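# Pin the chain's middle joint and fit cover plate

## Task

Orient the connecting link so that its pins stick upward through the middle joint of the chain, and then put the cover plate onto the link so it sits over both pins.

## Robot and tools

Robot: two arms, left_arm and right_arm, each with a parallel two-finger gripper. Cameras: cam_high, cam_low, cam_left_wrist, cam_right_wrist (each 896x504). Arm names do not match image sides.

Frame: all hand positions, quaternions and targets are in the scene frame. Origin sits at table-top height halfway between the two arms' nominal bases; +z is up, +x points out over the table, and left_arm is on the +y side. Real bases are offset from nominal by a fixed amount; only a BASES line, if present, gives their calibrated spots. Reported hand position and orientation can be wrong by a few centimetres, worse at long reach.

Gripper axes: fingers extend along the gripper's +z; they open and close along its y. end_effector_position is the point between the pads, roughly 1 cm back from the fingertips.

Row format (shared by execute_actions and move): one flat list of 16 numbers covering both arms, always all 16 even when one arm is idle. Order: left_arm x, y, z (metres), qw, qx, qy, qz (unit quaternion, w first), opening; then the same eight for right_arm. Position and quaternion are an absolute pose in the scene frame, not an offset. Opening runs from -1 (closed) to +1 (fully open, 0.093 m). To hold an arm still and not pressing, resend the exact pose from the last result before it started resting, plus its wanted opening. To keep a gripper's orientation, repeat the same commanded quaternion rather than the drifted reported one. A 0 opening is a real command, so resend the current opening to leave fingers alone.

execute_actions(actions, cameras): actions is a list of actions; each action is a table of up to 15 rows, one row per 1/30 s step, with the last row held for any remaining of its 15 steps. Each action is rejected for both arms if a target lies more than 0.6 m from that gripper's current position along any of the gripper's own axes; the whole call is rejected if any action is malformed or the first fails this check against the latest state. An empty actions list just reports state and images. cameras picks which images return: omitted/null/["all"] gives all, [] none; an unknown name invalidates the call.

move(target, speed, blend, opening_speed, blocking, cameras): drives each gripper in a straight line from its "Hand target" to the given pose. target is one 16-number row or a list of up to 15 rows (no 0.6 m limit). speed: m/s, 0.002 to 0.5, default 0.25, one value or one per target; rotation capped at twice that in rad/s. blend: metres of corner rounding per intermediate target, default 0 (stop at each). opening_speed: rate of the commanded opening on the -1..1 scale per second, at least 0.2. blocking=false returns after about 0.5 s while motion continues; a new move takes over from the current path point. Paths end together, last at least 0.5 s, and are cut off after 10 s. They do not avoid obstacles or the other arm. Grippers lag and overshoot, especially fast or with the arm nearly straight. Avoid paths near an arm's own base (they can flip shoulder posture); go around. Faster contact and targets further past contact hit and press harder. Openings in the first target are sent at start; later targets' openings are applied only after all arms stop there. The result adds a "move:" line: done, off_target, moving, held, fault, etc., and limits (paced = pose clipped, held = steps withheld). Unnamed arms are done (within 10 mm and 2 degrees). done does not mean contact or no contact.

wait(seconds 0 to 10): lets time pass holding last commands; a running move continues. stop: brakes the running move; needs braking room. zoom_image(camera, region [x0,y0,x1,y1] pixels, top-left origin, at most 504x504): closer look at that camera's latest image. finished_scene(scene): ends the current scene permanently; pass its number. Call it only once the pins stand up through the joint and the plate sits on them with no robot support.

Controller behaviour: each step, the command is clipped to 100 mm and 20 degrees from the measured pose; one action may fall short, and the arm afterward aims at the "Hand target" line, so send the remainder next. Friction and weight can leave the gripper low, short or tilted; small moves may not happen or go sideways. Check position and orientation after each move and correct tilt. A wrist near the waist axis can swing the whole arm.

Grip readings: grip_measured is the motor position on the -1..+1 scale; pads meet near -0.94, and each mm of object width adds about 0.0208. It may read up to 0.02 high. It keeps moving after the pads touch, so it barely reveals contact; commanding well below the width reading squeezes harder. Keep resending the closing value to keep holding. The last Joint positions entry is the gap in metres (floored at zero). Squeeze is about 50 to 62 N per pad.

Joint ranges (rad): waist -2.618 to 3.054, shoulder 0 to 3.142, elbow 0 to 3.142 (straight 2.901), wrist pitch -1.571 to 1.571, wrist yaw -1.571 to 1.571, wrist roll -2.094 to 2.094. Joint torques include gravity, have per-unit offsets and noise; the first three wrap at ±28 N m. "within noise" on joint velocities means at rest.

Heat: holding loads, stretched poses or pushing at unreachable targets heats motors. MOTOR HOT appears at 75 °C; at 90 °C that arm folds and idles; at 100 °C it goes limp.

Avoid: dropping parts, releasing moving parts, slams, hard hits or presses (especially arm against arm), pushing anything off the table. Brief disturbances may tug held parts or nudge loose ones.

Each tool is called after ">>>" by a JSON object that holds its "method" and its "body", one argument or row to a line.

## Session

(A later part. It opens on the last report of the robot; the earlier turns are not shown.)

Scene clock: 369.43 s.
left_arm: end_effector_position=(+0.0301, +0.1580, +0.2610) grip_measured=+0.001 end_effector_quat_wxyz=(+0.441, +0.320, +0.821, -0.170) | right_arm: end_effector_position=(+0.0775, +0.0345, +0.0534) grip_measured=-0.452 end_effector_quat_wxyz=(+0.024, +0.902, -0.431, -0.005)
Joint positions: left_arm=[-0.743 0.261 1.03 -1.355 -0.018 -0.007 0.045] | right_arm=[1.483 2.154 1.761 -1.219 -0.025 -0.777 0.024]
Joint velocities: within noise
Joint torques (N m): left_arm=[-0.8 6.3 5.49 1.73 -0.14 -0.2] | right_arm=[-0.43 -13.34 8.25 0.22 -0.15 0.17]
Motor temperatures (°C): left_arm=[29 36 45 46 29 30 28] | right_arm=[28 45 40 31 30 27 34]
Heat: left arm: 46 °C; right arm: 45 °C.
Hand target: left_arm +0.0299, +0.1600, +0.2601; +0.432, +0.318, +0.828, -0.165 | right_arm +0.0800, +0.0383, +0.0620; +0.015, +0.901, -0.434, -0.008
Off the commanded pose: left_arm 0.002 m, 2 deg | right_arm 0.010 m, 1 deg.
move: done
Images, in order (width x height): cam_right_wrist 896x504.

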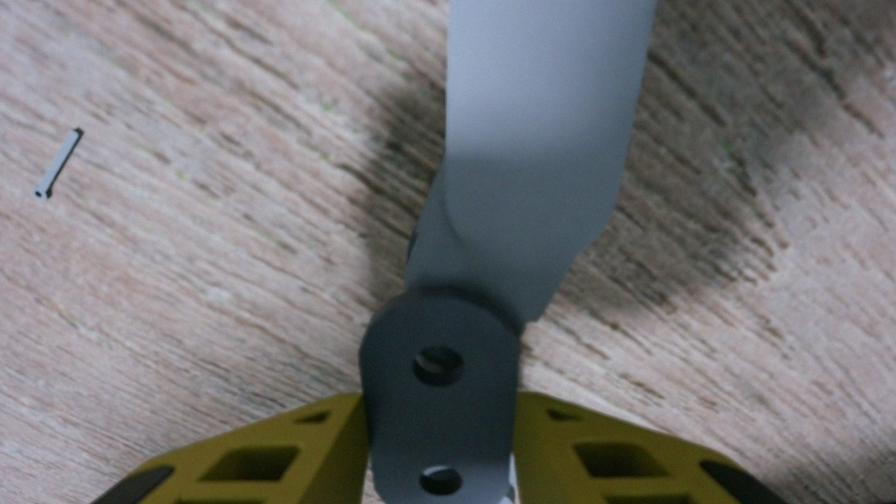

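>>> {"method": "move", "body": {
  "target": [
    [0.03,0.16,0.26,0.4310,0.3179,0.8281,-0.1655,0.0,0.0800,0.0385,0.088,-0.016,-0.9016,0.4321,0.0085,-0.6],
    [0.03,0.16,0.26,0.4310,0.3179,0.8281,-0.1655,0.0,0.0803,0.0378,0.058,-0.016,-0.9016,0.4321,0.0085,-0.6]
  ],
  "speed": 0.05,
  "cameras": ["cam_right_wrist"]
}}

>>> {"method": "zoom_image", "body": {
  "camera": "cam_right_wrist",
  "region": [400, 270, 480, 390]
}}

>>> {"method": "zoom_image", "body": {
  "camera": "cam_right_wrist",
  "region": [415, 454, 465, 504]
}}

Scene clock: 372.10 s.
left_arm: end_effector_position=(+0.0301, +0.1580, +0.2610) grip_measured=+0.001 end_effector_quat_wxyz=(+0.441, +0.320, +0.821, -0.170) | right_arm: end_effector_position=(+0.0780, +0.0390, +0.0589) grip_measured=-0.452 end_effector_quat_wxyz=(+0.017, +0.902, -0.431, -0.007)
Joint positions: left_arm=[-0.743 0.261 1.03 -1.355 -0.018 -0.007 0.045] | right_arm=[1.483 2.154 1.784 -1.227 -0.025 -0.777 0.024]
Joint velocities: within noise
Joint torques (N m): left_arm=[-0.81 6.3 5.48 1.73 -0.14 -0.2] | right_arm=[-0.53 -13.19 5.26 0.4 -0.16 0.13]
Motor temperatures (°C): left_arm=[29 36 45 46 29 30 28] | right_arm=[28 46 40 31 30 27 34]
Heat: left arm: 46 °C; right arm: 46 °C.
Hand target: left_arm +0.0299, +0.1600, +0.2601; +0.432, +0.318, +0.828, -0.165 | right_arm +0.0803, +0.0379, +0.0580; +0.016, +0.902, -0.432, -0.008
Off the commanded pose: left_arm 0.002 m, 2 deg | right_arm 0.003 m, 0 deg.
move: done
Images, in order (width x height): cam_right_wrist 896x504.

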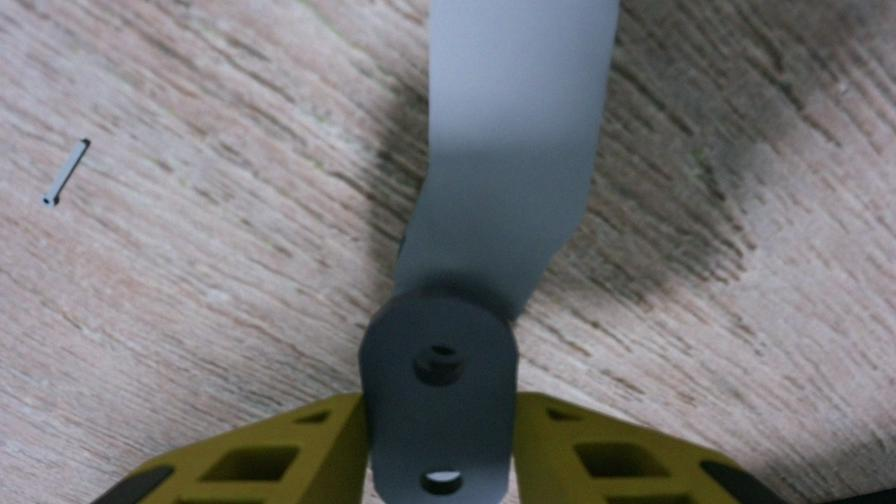

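Scaled by 4.200 from the camera's 896x504 image, which has a finer 1280x720 frame.

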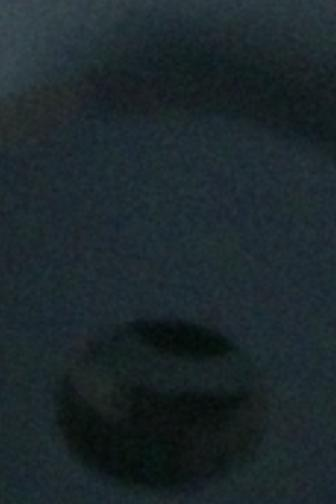

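Scaled by 10.080 from the camera's 896x504 image, which has a finer 1280x720 frame.

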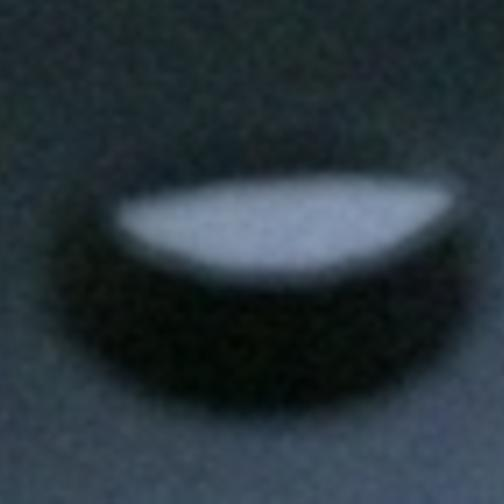

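>>> {"method": "move", "body": {
  "target": [0.03,0.16,0.26,0.4310,0.3179,0.8281,-0.1655,0.0,0.0806,0.0380,0.052,-0.016,-0.9016,0.4321,0.0085,-0.6],
  "speed": 0.05,
  "cameras": ["cam_right_wrist"]
}}

>>> {"method": "zoom_image", "body": {
  "camera": "cam_right_wrist",
  "region": [415, 338, 465, 388]
}}

>>> {"method": "zoom_image", "body": {
  "camera": "cam_right_wrist",
  "region": [415, 454, 465, 504]
}}

Scene clock: 373.97 s.
left_arm: end_effector_position=(+0.0301, +0.1580, +0.2610) grip_measured=+0.001 end_effector_quat_wxyz=(+0.441, +0.320, +0.821, -0.170) | right_arm: end_effector_position=(+0.0780, +0.0396, +0.0548) grip_measured=-0.452 end_effector_quat_wxyz=(+0.014, +0.902, -0.430, -0.008)
Joint positions: left_arm=[-0.743 0.261 1.03 -1.355 -0.018 -0.007 0.045] | right_arm=[1.483 2.154 1.767 -1.205 -0.025 -0.777 0.024]
Joint velocities: within noise
Joint torques (N m): left_arm=[-0.81 6.27 5.49 1.73 -0.14 -0.2] | right_arm=[-0.57 -12.75 5.2 0.46 -0.15 0.12]
Motor temperatures (°C): left_arm=[29 36 45 46 29 30 28] | right_arm=[28 46 40 31 30 27 34]
Heat: left arm: 46 °C; right arm: 46 °C.
Hand target: left_arm +0.0299, +0.1600, +0.2601; +0.432, +0.318, +0.828, -0.165 | right_arm +0.0806, +0.0380, +0.0520; +0.016, +0.902, -0.432, -0.008
Off the commanded pose: left_arm 0.002 m, 2 deg | right_arm 0.004 m, 0 deg.
move: done
Images, in order (width x height): cam_right_wrist 896x504.

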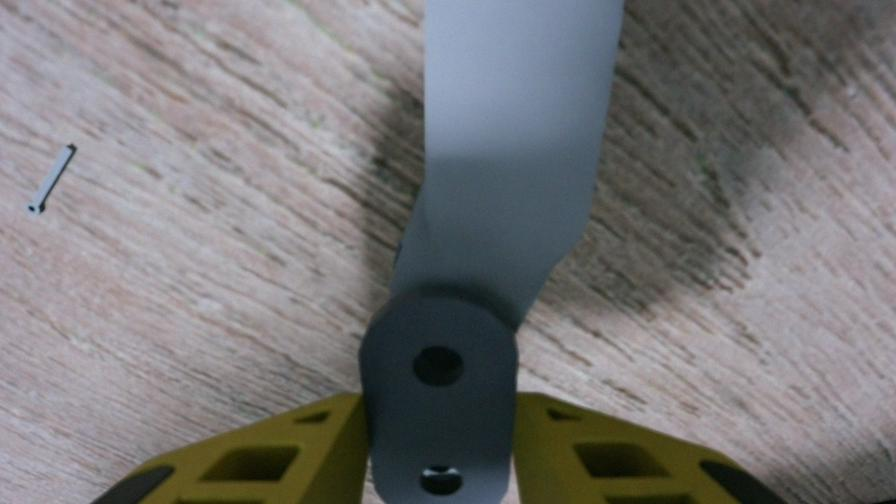

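Scaled by 10.080 from the camera's 896x504 image, which has a finer 1280x720 frame.

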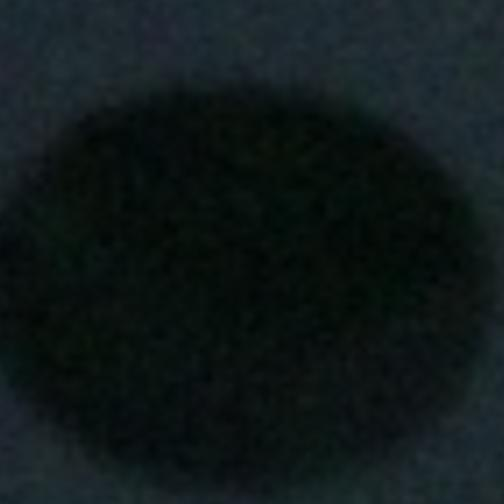

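Scaled by 10.080 from the camera's 896x504 image, which has a finer 1280x720 frame.

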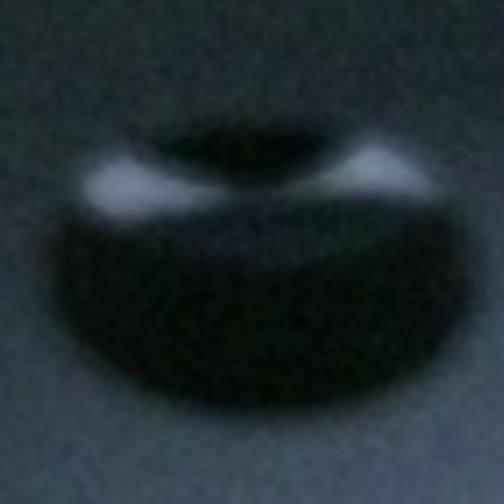

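>>> {"method": "move", "body": {
  "target": [0.03,0.16,0.26,0.4310,0.3179,0.8281,-0.1655,0.0,0.0808,0.0379,0.052,-0.0159,-0.8971,0.4415,0.0087,-0.6],
  "speed": 0.05,
  "cameras": ["cam_right_wrist"]
}}

>>> {"method": "zoom_image", "body": {
  "camera": "cam_right_wrist",
  "region": [415, 338, 465, 388]
}}

>>> {"method": "zoom_image", "body": {
  "camera": "cam_right_wrist",
  "region": [415, 454, 465, 504]
}}

Scene clock: 375.47 s.
left_arm: end_effector_position=(+0.0301, +0.1580, +0.2610) grip_measured=+0.001 end_effector_quat_wxyz=(+0.441, +0.320, +0.821, -0.170) | right_arm: end_effector_position=(+0.0781, +0.0399, +0.0548) grip_measured=-0.452 end_effector_quat_wxyz=(+0.014, +0.901, -0.434, -0.008)
Joint positions: left_arm=[-0.743 0.261 1.03 -1.355 -0.018 -0.007 0.045] | right_arm=[1.483 2.154 1.767 -1.204 -0.025 -0.77 0.024]
Joint velocities: within noise
Joint torques (N m): left_arm=[-0.81 6.27 5.49 1.73 -0.14 -0.2] | right_arm=[-0.61 -12.81 5.11 0.42 -0.16 0.24]
Motor temperatures (°C): left_arm=[29 36 45 46 29 30 28] | right_arm=[28 46 40 31 30 27 34]
Heat: left arm: 46 °C; right arm: 46 °C.
Hand target: left_arm +0.0299, +0.1600, +0.2601; +0.432, +0.318, +0.828, -0.165 | right_arm +0.0807, +0.0379, +0.0520; +0.016, +0.897, -0.441, -0.009
Off the commanded pose: left_arm 0.002 m, 2 deg | right_arm 0.004 m, 1 deg.
move: done
Images, in order (width x height): cam_right_wrist 896x504.

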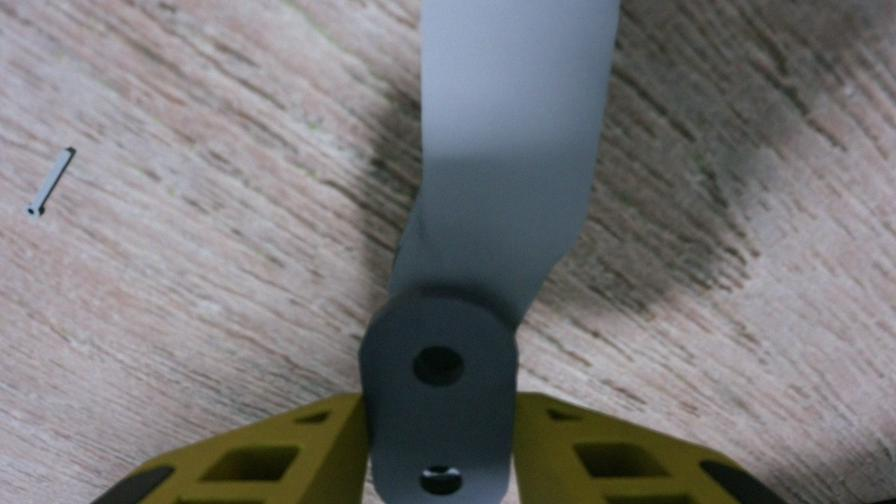

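Scaled by 10.080 from the camera's 896x504 image, which has a finer 1280x720 frame.

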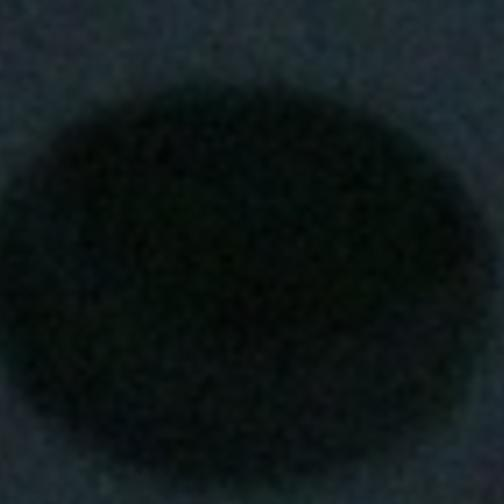

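Scaled by 10.080 from the camera's 896x504 image, which has a finer 1280x720 frame.

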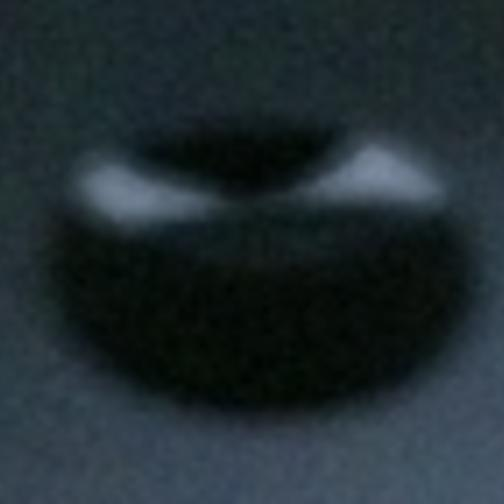

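>>> {"method": "move", "body": {
  "target": [0.03,0.16,0.26,0.4310,0.3179,0.8281,-0.1655,0.0,0.0808,0.0379,0.052,-0.0158,-0.8929,0.4501,0.0088,-0.6],
  "speed": 0.05,
  "cameras": ["cam_right_wrist"]
}}

>>> {"method": "zoom_image", "body": {
  "camera": "cam_right_wrist",
  "region": [415, 338, 465, 388]
}}

>>> {"method": "zoom_image", "body": {
  "camera": "cam_right_wrist",
  "region": [415, 454, 465, 504]
}}

Scene clock: 376.87 s.
left_arm: end_effector_position=(+0.0301, +0.1580, +0.2610) grip_measured=+0.001 end_effector_quat_wxyz=(+0.441, +0.320, +0.821, -0.170) | right_arm: end_effector_position=(+0.0781, +0.0401, +0.0548) grip_measured=-0.452 end_effector_quat_wxyz=(+0.013, +0.897, -0.442, -0.008)
Joint positions: left_arm=[-0.743 0.261 1.03 -1.355 -0.018 -0.007 0.045] | right_arm=[1.483 2.154 1.767 -1.204 -0.025 -0.751 0.024]
Joint velocities: within noise
Joint torques (N m): left_arm=[-0.8 6.3 5.5 1.73 -0.14 -0.2] | right_arm=[-0.62 -12.86 5.04 0.44 -0.16 0.25]
Motor temperatures (°C): left_arm=[29 36 45 46 29 30 28] | right_arm=[28 46 40 31 30 27 34]
Heat: left arm: 46 °C; right arm: 46 °C.
Hand target: left_arm +0.0299, +0.1600, +0.2601; +0.432, +0.318, +0.828, -0.165 | right_arm +0.0807, +0.0379, +0.0520; +0.016, +0.893, -0.450, -0.009
Off the commanded pose: left_arm 0.002 m, 2 deg | right_arm 0.004 m, 1 deg.
move: done
Images, in order (width x height): cam_right_wrist 896x504.

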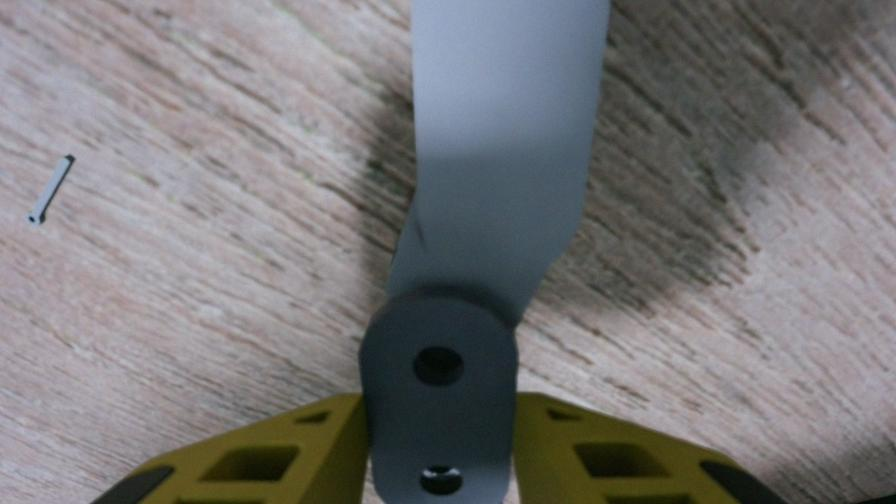

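Scaled by 10.080 from the camera's 896x504 image, which has a finer 1280x720 frame.

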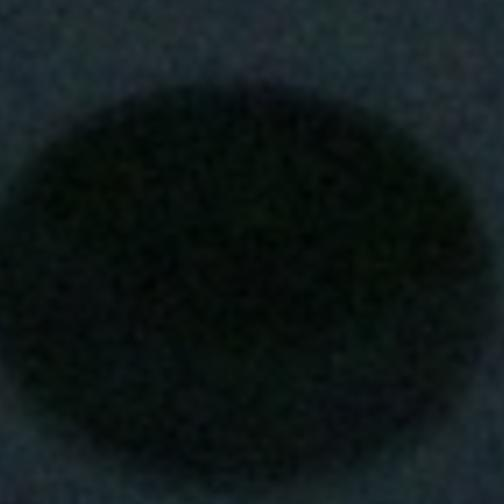

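Scaled by 10.080 from the camera's 896x504 image, which has a finer 1280x720 frame.

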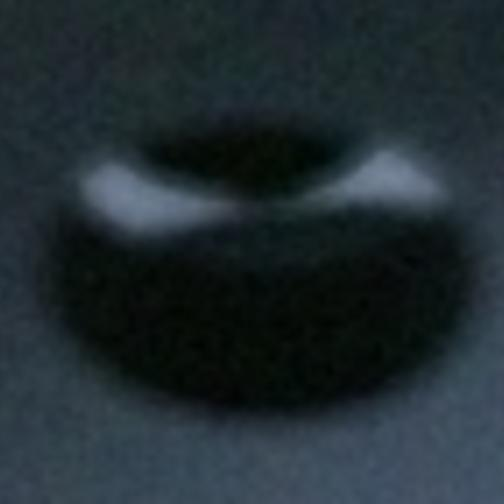

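>>> {"method": "move", "body": {
  "target": [0.03,0.16,0.26,0.4310,0.3179,0.8281,-0.1655,0.0,0.0809,0.0374,0.045,-0.0158,-0.8929,0.4501,0.0088,-0.6],
  "speed": 0.04,
  "cameras": ["cam_right_wrist","cam_low"]
}}

>>> {"method": "zoom_image", "body": {
  "camera": "cam_right_wrist",
  "region": [415, 338, 465, 388]
}}

>>> {"method": "zoom_image", "body": {
  "camera": "cam_right_wrist",
  "region": [415, 454, 465, 504]
}}

>>> {"method": "zoom_image", "body": {
  "camera": "cam_low",
  "region": [530, 235, 590, 275]
}}

Scene clock: 378.20 s.
left_arm: end_effector_position=(+0.0301, +0.1580, +0.2610) grip_measured=+0.001 end_effector_quat_wxyz=(+0.441, +0.320, +0.821, -0.170) | right_arm: end_effector_position=(+0.0780, +0.0393, +0.0519) grip_measured=-0.452 end_effector_quat_wxyz=(+0.014, +0.897, -0.442, -0.008)
Joint positions: left_arm=[-0.743 0.261 1.03 -1.355 -0.018 -0.007 0.045] | right_arm=[1.483 2.154 1.756 -1.193 -0.025 -0.75 0.024]
Joint velocities: within noise
Joint torques (N m): left_arm=[-0.8 6.28 5.49 1.73 -0.14 -0.2] | right_arm=[-0.66 -12.57 4.04 0.58 -0.17 0.25]
Motor temperatures (°C): left_arm=[29 36 45 46 29 30 28] | right_arm=[28 47 40 31 30 27 34]
Heat: left arm: 46 °C; right arm: 47 °C.
Hand target: left_arm +0.0299, +0.1600, +0.2601; +0.432, +0.318, +0.828, -0.165 | right_arm +0.0808, +0.0373, +0.0451; +0.016, +0.893, -0.450, -0.009
Off the commanded pose: left_arm 0.002 m, 2 deg | right_arm 0.008 m, 1 deg.
move: done
Images, in order (width x height): cam_low 896x504, cam_right_wrist 896x504.

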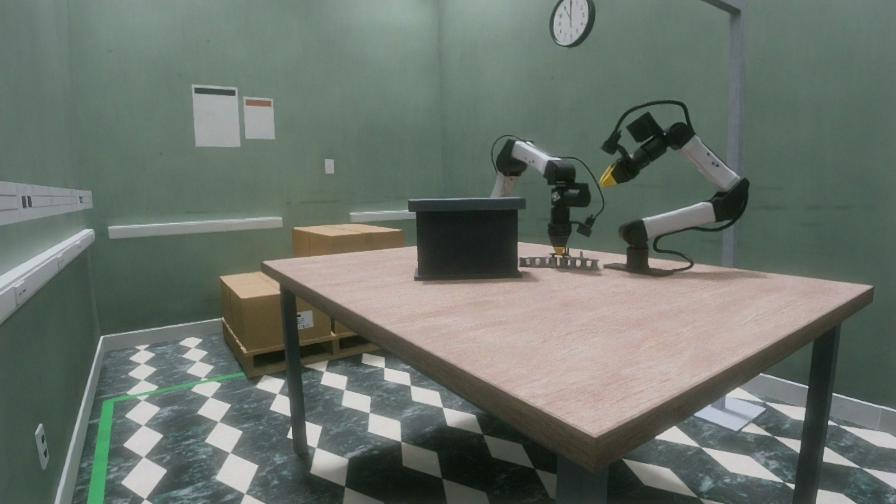

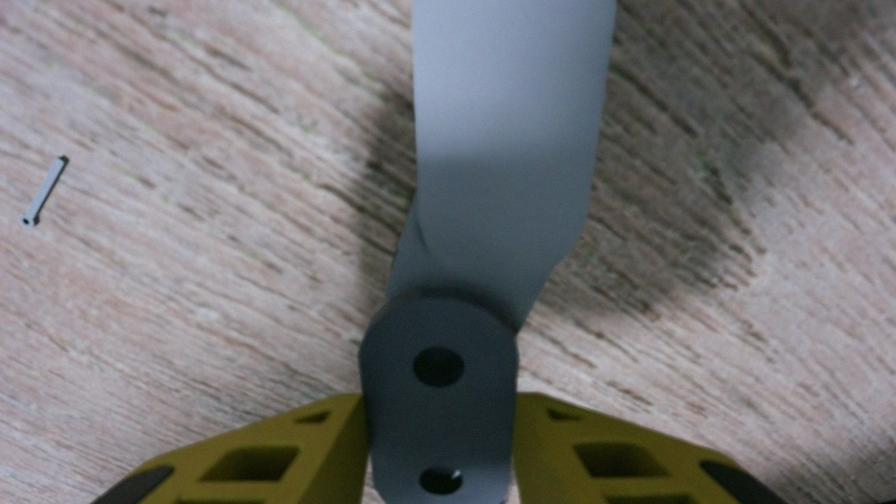

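Scaled by 10.080 from the camera's 896x504 image, which has a finer 1280x720 frame.

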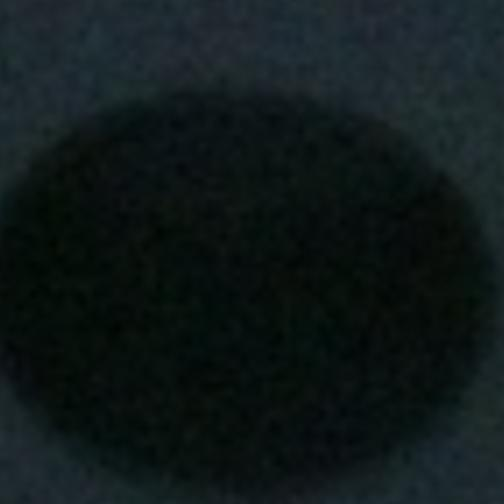

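Scaled by 10.080 from the camera's 896x504 image, which has a finer 1280x720 frame.

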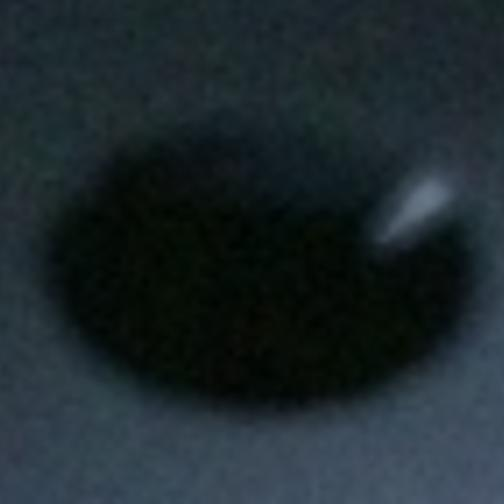

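Scaled by 8.400 from the camera's 896x504 image, which has a finer 1280x720 frame.

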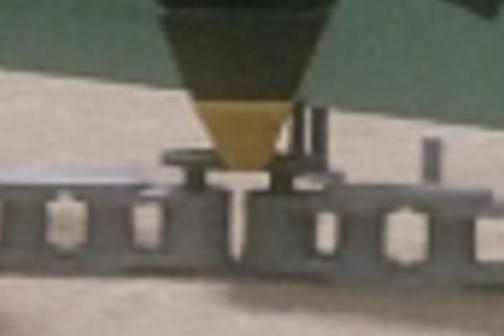

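>>> {"method": "move", "body": {
  "target": [0.03,0.16,0.26,0.4310,0.3179,0.8281,-0.1655,0.0,0.0789,0.0368,0.045,-0.0158,-0.8929,0.4501,0.0088,-0.6],
  "speed": 0.04,
  "cameras": ["cam_right_wrist"]
}}

>>> {"method": "zoom_image", "body": {
  "camera": "cam_right_wrist",
  "region": [415, 454, 465, 504]
}}

Scene clock: 380.63 s.
left_arm: end_effector_position=(+0.0301, +0.1580, +0.2610) grip_measured=+0.001 end_effector_quat_wxyz=(+0.441, +0.320, +0.821, -0.170) | right_arm: end_effector_position=(+0.0778, +0.0401, +0.0516) grip_measured=-0.452 end_effector_quat_wxyz=(+0.013, +0.896, -0.444, -0.010)
Joint positions: left_arm=[-0.743 0.261 1.03 -1.355 -0.018 -0.007 0.045] | right_arm=[1.483 2.154 1.754 -1.188 -0.027 -0.747 0.024]
Joint velocities: within noise
Joint torques (N m): left_arm=[-0.79 6.27 5.5 1.73 -0.14 -0.2] | right_arm=[-0.32 -12.88 3.71 0.56 -0.14 0.26]
Motor temperatures (°C): left_arm=[29 36 45 46 29 30 28] | right_arm=[28 47 40 31 30 27 34]
Heat: left arm: 46 °C; right arm: 47 °C.
Hand target: left_arm +0.0299, +0.1600, +0.2601; +0.432, +0.318, +0.828, -0.165 | right_arm +0.0788, +0.0367, +0.0451; +0.016, +0.893, -0.450, -0.009
Off the commanded pose: left_arm 0.002 m, 2 deg | right_arm 0.007 m, 1 deg.
move: done
Images, in order (width x height): cam_right_wrist 896x504.

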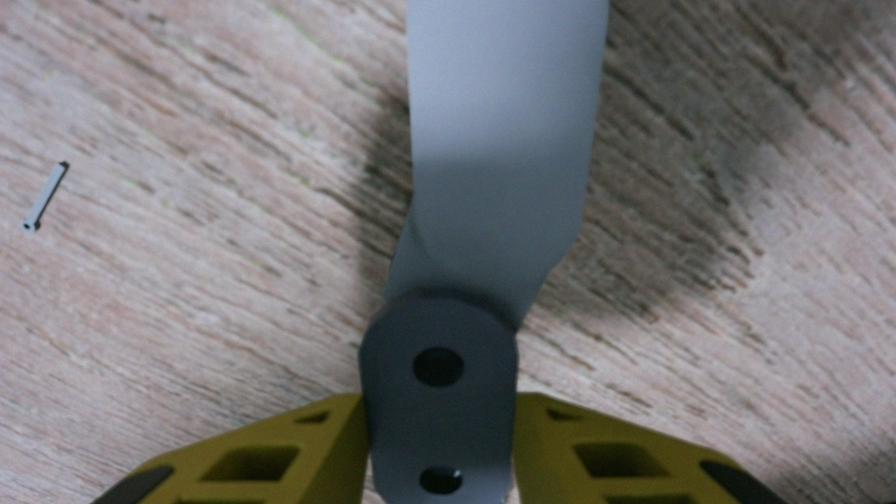

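Scaled by 10.080 from the camera's 896x504 image, which has a finer 1280x720 frame.

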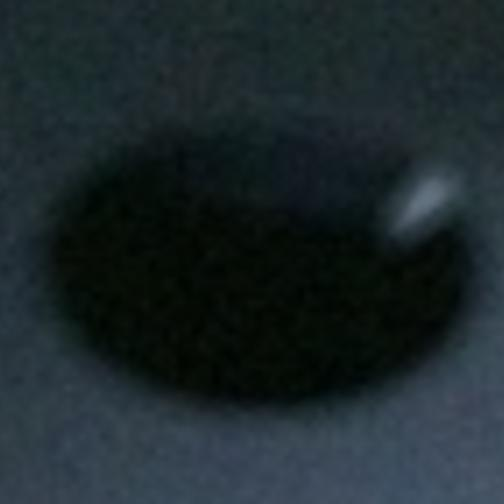

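>>> {"method": "move", "body": {
  "target": [0.03,0.16,0.26,0.4310,0.3179,0.8281,-0.1655,0.0,0.0769,0.0360,0.045,-0.0158,-0.8929,0.4501,0.0088,-0.6],
  "speed": 0.04,
  "cameras": ["cam_right_wrist"]
}}

>>> {"method": "zoom_image", "body": {
  "camera": "cam_right_wrist",
  "region": [415, 454, 465, 504]
}}

Scene clock: 381.63 s.
left_arm: end_effector_position=(+0.0301, +0.1580, +0.2610) grip_measured=+0.001 end_effector_quat_wxyz=(+0.441, +0.320, +0.821, -0.170) | right_arm: end_effector_position=(+0.0777, +0.0401, +0.0516) grip_measured=-0.452 end_effector_quat_wxyz=(+0.011, +0.895, -0.446, -0.011)
Joint positions: left_arm=[-0.743 0.261 1.03 -1.355 -0.018 -0.007 0.045] | right_arm=[1.483 2.15 1.748 -1.182 -0.028 -0.742 0.024]
Joint velocities: within noise
Joint torques (N m): left_arm=[-0.79 6.28 5.49 1.73 -0.14 -0.19] | right_arm=[0.03 -12.83 3.74 0.54 -0.15 0.3]
Motor temperatures (°C): left_arm=[29 36 45 46 29 30 28] | right_arm=[28 47 40 31 30 27 34]
Heat: left arm: 46 °C; right arm: 47 °C.
Hand target: left_arm +0.0299, +0.1600, +0.2601; +0.432, +0.318, +0.828, -0.165 | right_arm +0.0768, +0.0359, +0.0451; +0.016, +0.893, -0.450, -0.009
Off the commanded pose: left_arm 0.002 m, 2 deg | right_arm 0.008 m, 1 deg.
move: done
Images, in order (width x height): cam_right_wrist 896x504.

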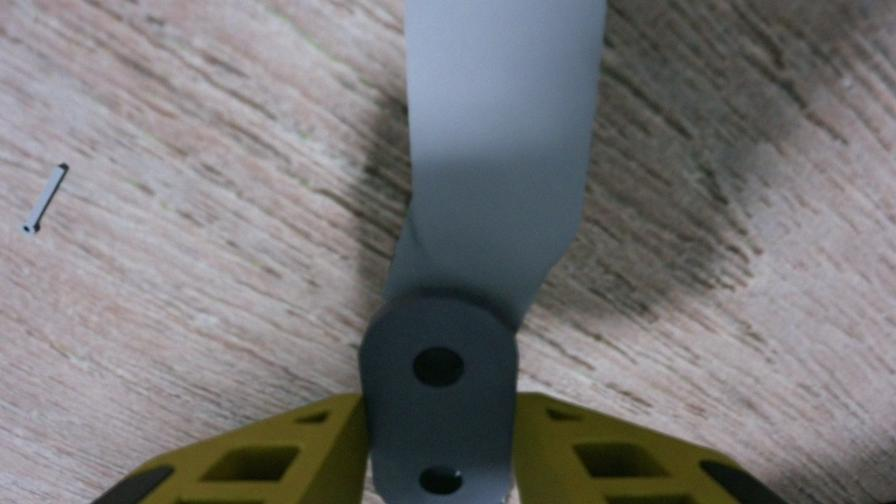

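Scaled by 10.080 from the camera's 896x504 image, which has a finer 1280x720 frame.

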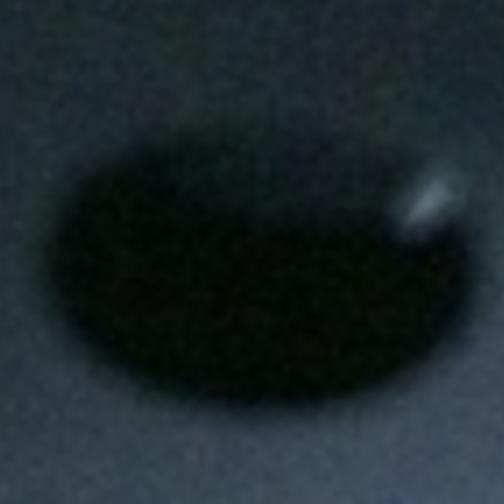

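>>> {"method": "move", "body": {
  "target": [0.03,0.16,0.26,0.4310,0.3179,0.8281,-0.1655,0.0,0.0749,0.0352,0.044,-0.0158,-0.8929,0.4501,0.0088,-0.6],
  "speed": 0.04,
  "cameras": ["cam_right_wrist"]
}}

>>> {"method": "zoom_image", "body": {
  "camera": "cam_right_wrist",
  "region": [415, 454, 465, 504]
}}

Scene clock: 382.93 s.
left_arm: end_effector_position=(+0.0301, +0.1580, +0.2610) grip_measured=+0.001 end_effector_quat_wxyz=(+0.441, +0.320, +0.821, -0.170) | right_arm: end_effector_position=(+0.0777, +0.0400, +0.0515) grip_measured=-0.452 end_effector_quat_wxyz=(+0.009, +0.894, -0.448, -0.011)
Joint positions: left_arm=[-0.743 0.261 1.03 -1.355 -0.018 -0.007 0.045] | right_arm=[1.483 2.145 1.74 -1.174 -0.028 -0.738 0.024]
Joint velocities: within noise
Joint torques (N m): left_arm=[-0.79 6.3 5.48 1.73 -0.15 -0.2] | right_arm=[0.39 -12.66 3.6 0.52 -0.15 0.25]
Motor temperatures (°C): left_arm=[29 36 45 46 29 30 28] | right_arm=[28 47 40 31 30 27 34]
Heat: left arm: 46 °C; right arm: 47 °C.
Hand target: left_arm +0.0299, +0.1600, +0.2601; +0.432, +0.318, +0.828, -0.165 | right_arm +0.0749, +0.0352, +0.0441; +0.016, +0.893, -0.450, -0.009
Off the commanded pose: left_arm 0.002 m, 2 deg | right_arm 0.009 m, 1 deg.
move: done
Images, in order (width x height): cam_right_wrist 896x504.

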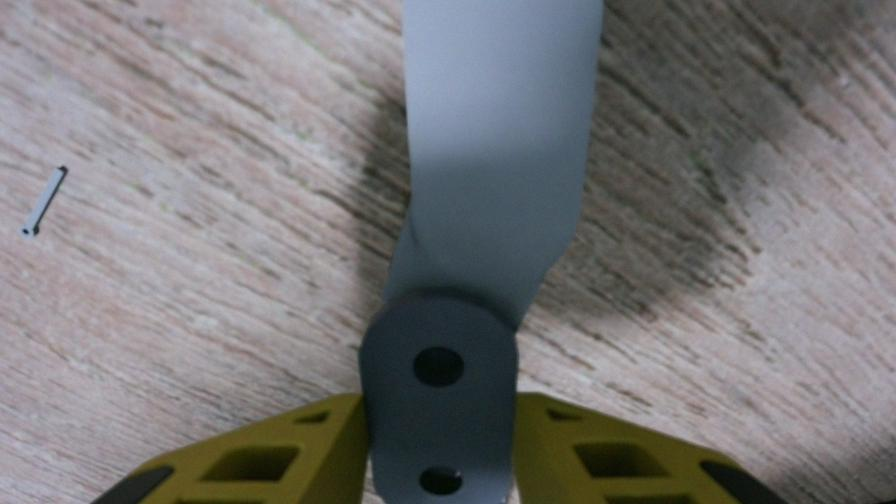

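Scaled by 10.080 from the camera's 896x504 image, which has a finer 1280x720 frame.

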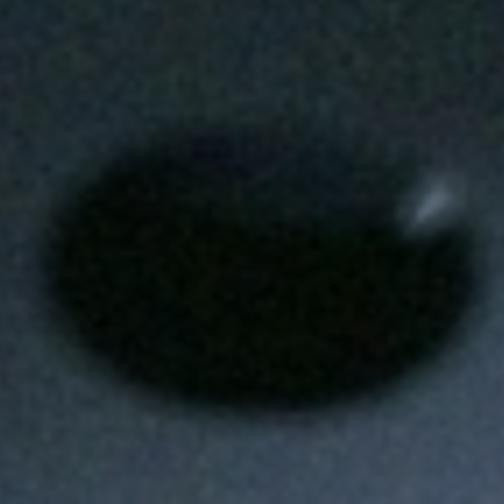

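>>> {"method": "move", "body": {
  "target": [0.03,0.16,0.26,0.4310,0.3179,0.8281,-0.1655,0.0,0.0728,0.0352,0.044,-0.0158,-0.8929,0.4501,0.0088,-0.6],
  "speed": 0.04,
  "cameras": ["cam_right_wrist"]
}}

>>> {"method": "zoom_image", "body": {
  "camera": "cam_right_wrist",
  "region": [415, 454, 465, 504]
}}

Scene clock: 385.00 s.
left_arm: end_effector_position=(+0.0301, +0.1580, +0.2610) grip_measured=+0.001 end_effector_quat_wxyz=(+0.441, +0.320, +0.821, -0.170) | right_arm: end_effector_position=(+0.0777, +0.0400, +0.0515) grip_measured=-0.452 end_effector_quat_wxyz=(+0.009, +0.893, -0.450, -0.011)
Joint positions: left_arm=[-0.743 0.261 1.03 -1.355 -0.018 -0.007 0.045] | right_arm=[1.483 2.145 1.74 -1.174 -0.028 -0.733 0.024]
Joint velocities: within noise
Joint torques (N m): left_arm=[-0.81 6.3 5.5 1.73 -0.14 -0.2] | right_arm=[0.77 -12.7 3.56 0.53 -0.15 0.27]
Motor temperatures (°C): left_arm=[29 36 45 46 29 30 28] | right_arm=[28 47 39 31 30 27 34]
Heat: left arm: 46 °C; right arm: 47 °C.
Hand target: left_arm +0.0299, +0.1600, +0.2601; +0.432, +0.318, +0.828, -0.165 | right_arm +0.0728, +0.0351, +0.0441; +0.016, +0.893, -0.450, -0.009
Off the commanded pose: left_arm 0.002 m, 2 deg | right_arm 0.010 m, 1 deg.
move: done
Images, in order (width x height): cam_right_wrist 896x504.

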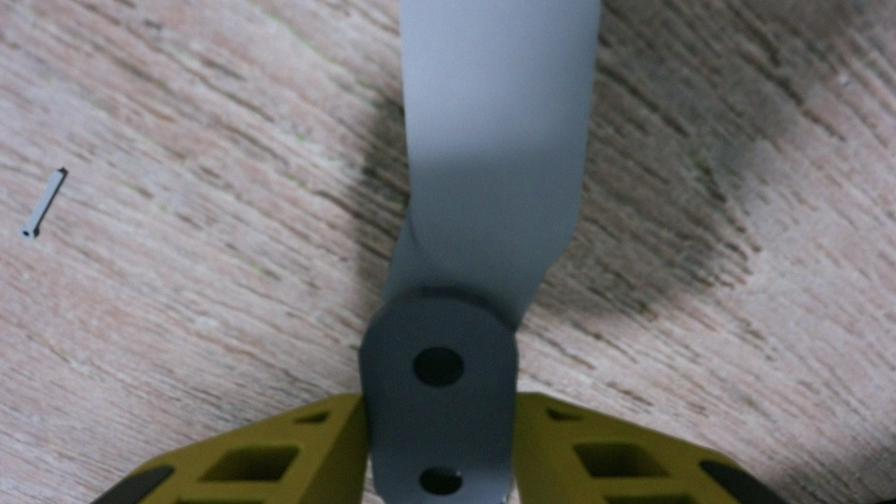

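Scaled by 10.080 from the camera's 896x504 image, which has a finer 1280x720 frame.

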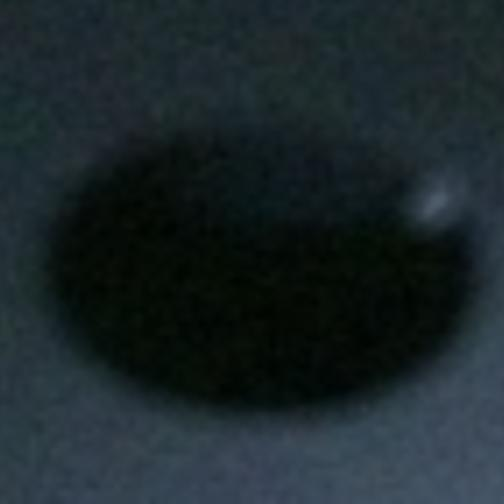

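>>> {"method": "move", "body": {
  "target": [0.03,0.16,0.26,0.4310,0.3179,0.8281,-0.1655,0.0,0.0718,0.0352,0.036,-0.0158,-0.8929,0.4501,0.0088,-0.6],
  "speed": 0.04,
  "cameras": ["cam_right_wrist","cam_low"]
}}

>>> {"method": "zoom_image", "body": {
  "camera": "cam_right_wrist",
  "region": [415, 454, 465, 504]
}}

>>> {"method": "zoom_image", "body": {
  "camera": "cam_low",
  "region": [530, 235, 590, 275]
}}

Scene clock: 386.13 s.
left_arm: end_effector_position=(+0.0301, +0.1580, +0.2610) grip_measured=+0.001 end_effector_quat_wxyz=(+0.441, +0.320, +0.821, -0.170) | right_arm: end_effector_position=(+0.0767, +0.0400, +0.0512) grip_measured=-0.452 end_effector_quat_wxyz=(+0.004, +0.893, -0.450, -0.013)
Joint positions: left_arm=[-0.743 0.261 1.03 -1.355 -0.018 -0.007 0.045] | right_arm=[1.486 2.134 1.721 -1.155 -0.027 -0.731 0.024]
Joint velocities: within noise
Joint torques (N m): left_arm=[-0.79 6.28 5.49 1.73 -0.14 -0.2] | right_arm=[0.75 -11.03 3.17 0.63 -0.15 0.27]
Motor temperatures (°C): left_arm=[29 36 45 46 29 30 28] | right_arm=[28 47 39 31 30 27 34]
Heat: left arm: 46 °C; right arm: 47 °C.
Hand target: left_arm +0.0299, +0.1600, +0.2601; +0.432, +0.318, +0.828, -0.165 | right_arm +0.0719, +0.0349, +0.0364; +0.016, +0.893, -0.450, -0.009
Off the commanded pose: left_arm 0.002 m, 2 deg | right_arm 0.017 m, 1 deg.
move: off_target (right_arm)
Images, in order (width x height): cam_low 896x504, cam_right_wrist 896x504.

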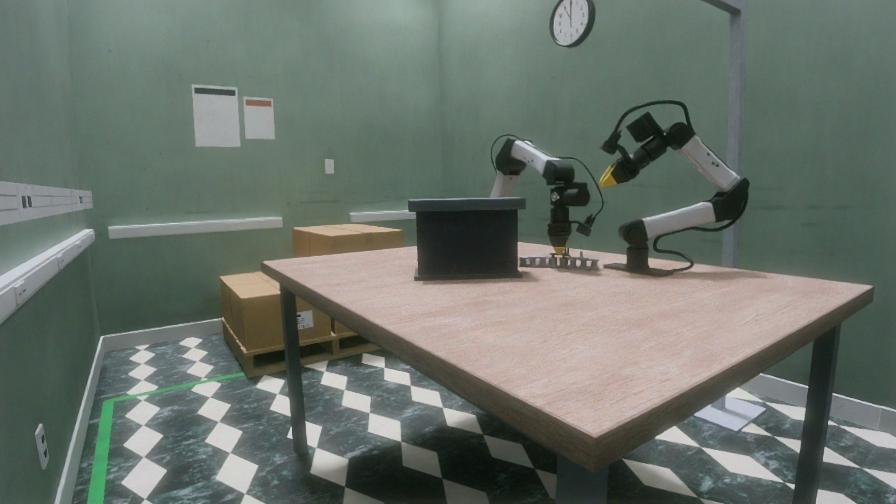

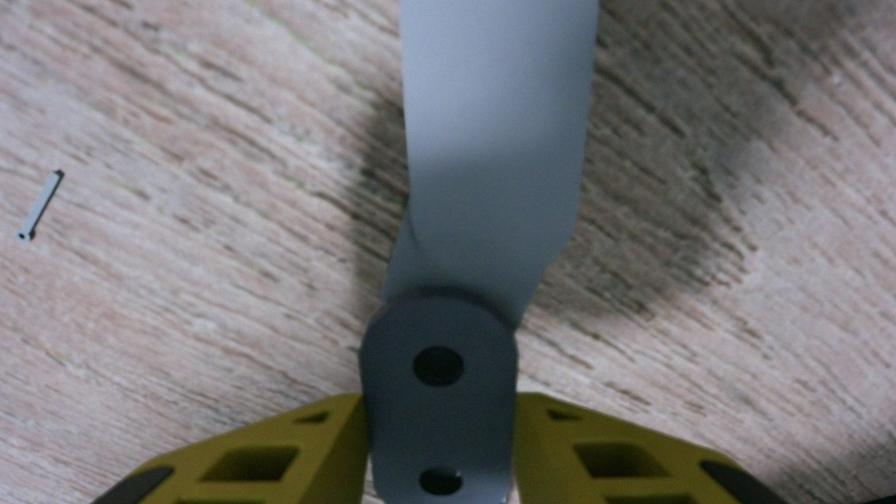

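Scaled by 10.080 from the camera's 896x504 image, which has a finer 1280x720 frame.

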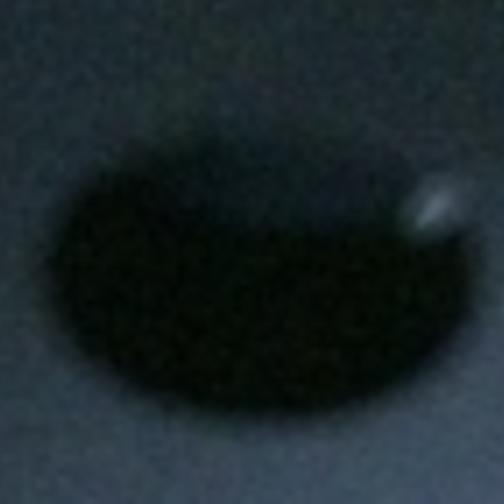

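Scaled by 8.400 from the camera's 896x504 image, which has a finer 1280x720 frame.

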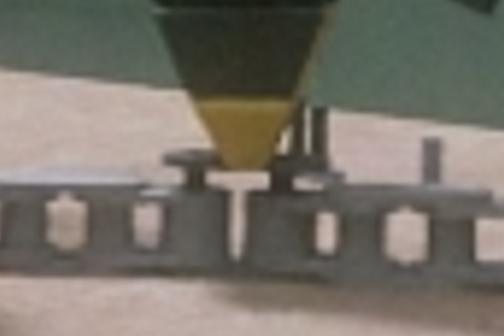

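>>> {"method": "move", "body": {
  "target": [
    [0.03,0.16,0.26,0.4310,0.3179,0.8281,-0.1655,0.0,0.0800,0.0385,0.088,-0.0158,-0.8950,0.4457,0.0087,-0.6],
    [0.03,0.16,0.26,0.4310,0.3179,0.8281,-0.1655,0.0,0.0815,0.0366,0.058,-0.0158,-0.8950,0.4457,0.0087,-0.6]
  ],
  "speed": 0.05,
  "cameras": ["cam_right_wrist"]
}}

>>> {"method": "zoom_image", "body": {
  "camera": "cam_right_wrist",
  "region": [400, 270, 480, 390]
}}

>>> {"method": "zoom_image", "body": {
  "camera": "cam_right_wrist",
  "region": [415, 454, 465, 504]
}}

Scene clock: 390.53 s.
left_arm: end_effector_position=(+0.0301, +0.1580, +0.2610) grip_measured=+0.001 end_effector_quat_wxyz=(+0.441, +0.320, +0.821, -0.170) | right_arm: end_effector_position=(+0.0785, +0.0383, +0.0646) grip_measured=-0.452 end_effector_quat_wxyz=(+0.010, +0.895, -0.446, -0.011)
Joint positions: left_arm=[-0.743 0.261 1.03 -1.355 -0.018 -0.007 0.045] | right_arm=[1.481 2.133 1.774 -1.223 -0.027 -0.744 0.024]
Joint velocities: within noise
Joint torques (N m): left_arm=[-0.79 6.27 5.49 1.73 -0.14 -0.2] | right_arm=[-0.64 -11.59 5.34 0.46 -0.14 0.08]
Motor temperatures (°C): left_arm=[29 36 45 46 29 30 28] | right_arm=[28 46 39 31 30 27 34]
Heat: left arm: 46 °C; right arm: 46 °C.
Hand target: left_arm +0.0299, +0.1600, +0.2601; +0.432, +0.318, +0.828, -0.165 | right_arm +0.0815, +0.0365, +0.0581; +0.016, +0.895, -0.446, -0.009
Off the commanded pose: left_arm 0.002 m, 2 deg | right_arm 0.007 m, 1 deg.
move: done
Images, in order (width x height): cam_right_wrist 896x504.

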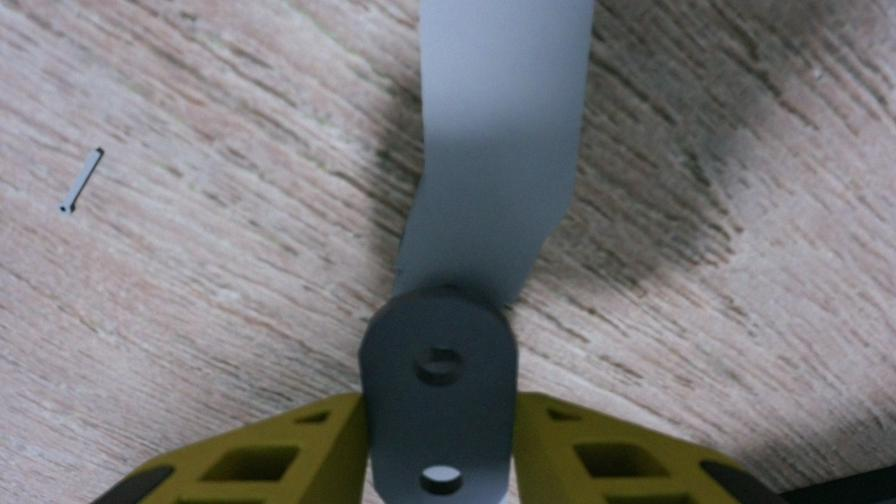

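Scaled by 4.200 from the camera's 896x504 image, which has a finer 1280x720 frame.

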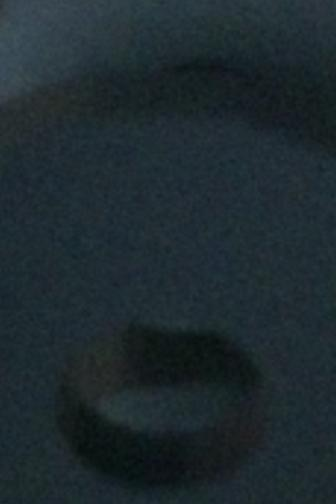

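Scaled by 10.080 from the camera's 896x504 image, which has a finer 1280x720 frame.

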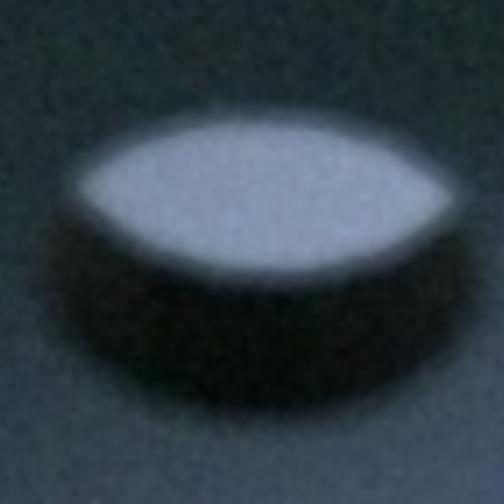

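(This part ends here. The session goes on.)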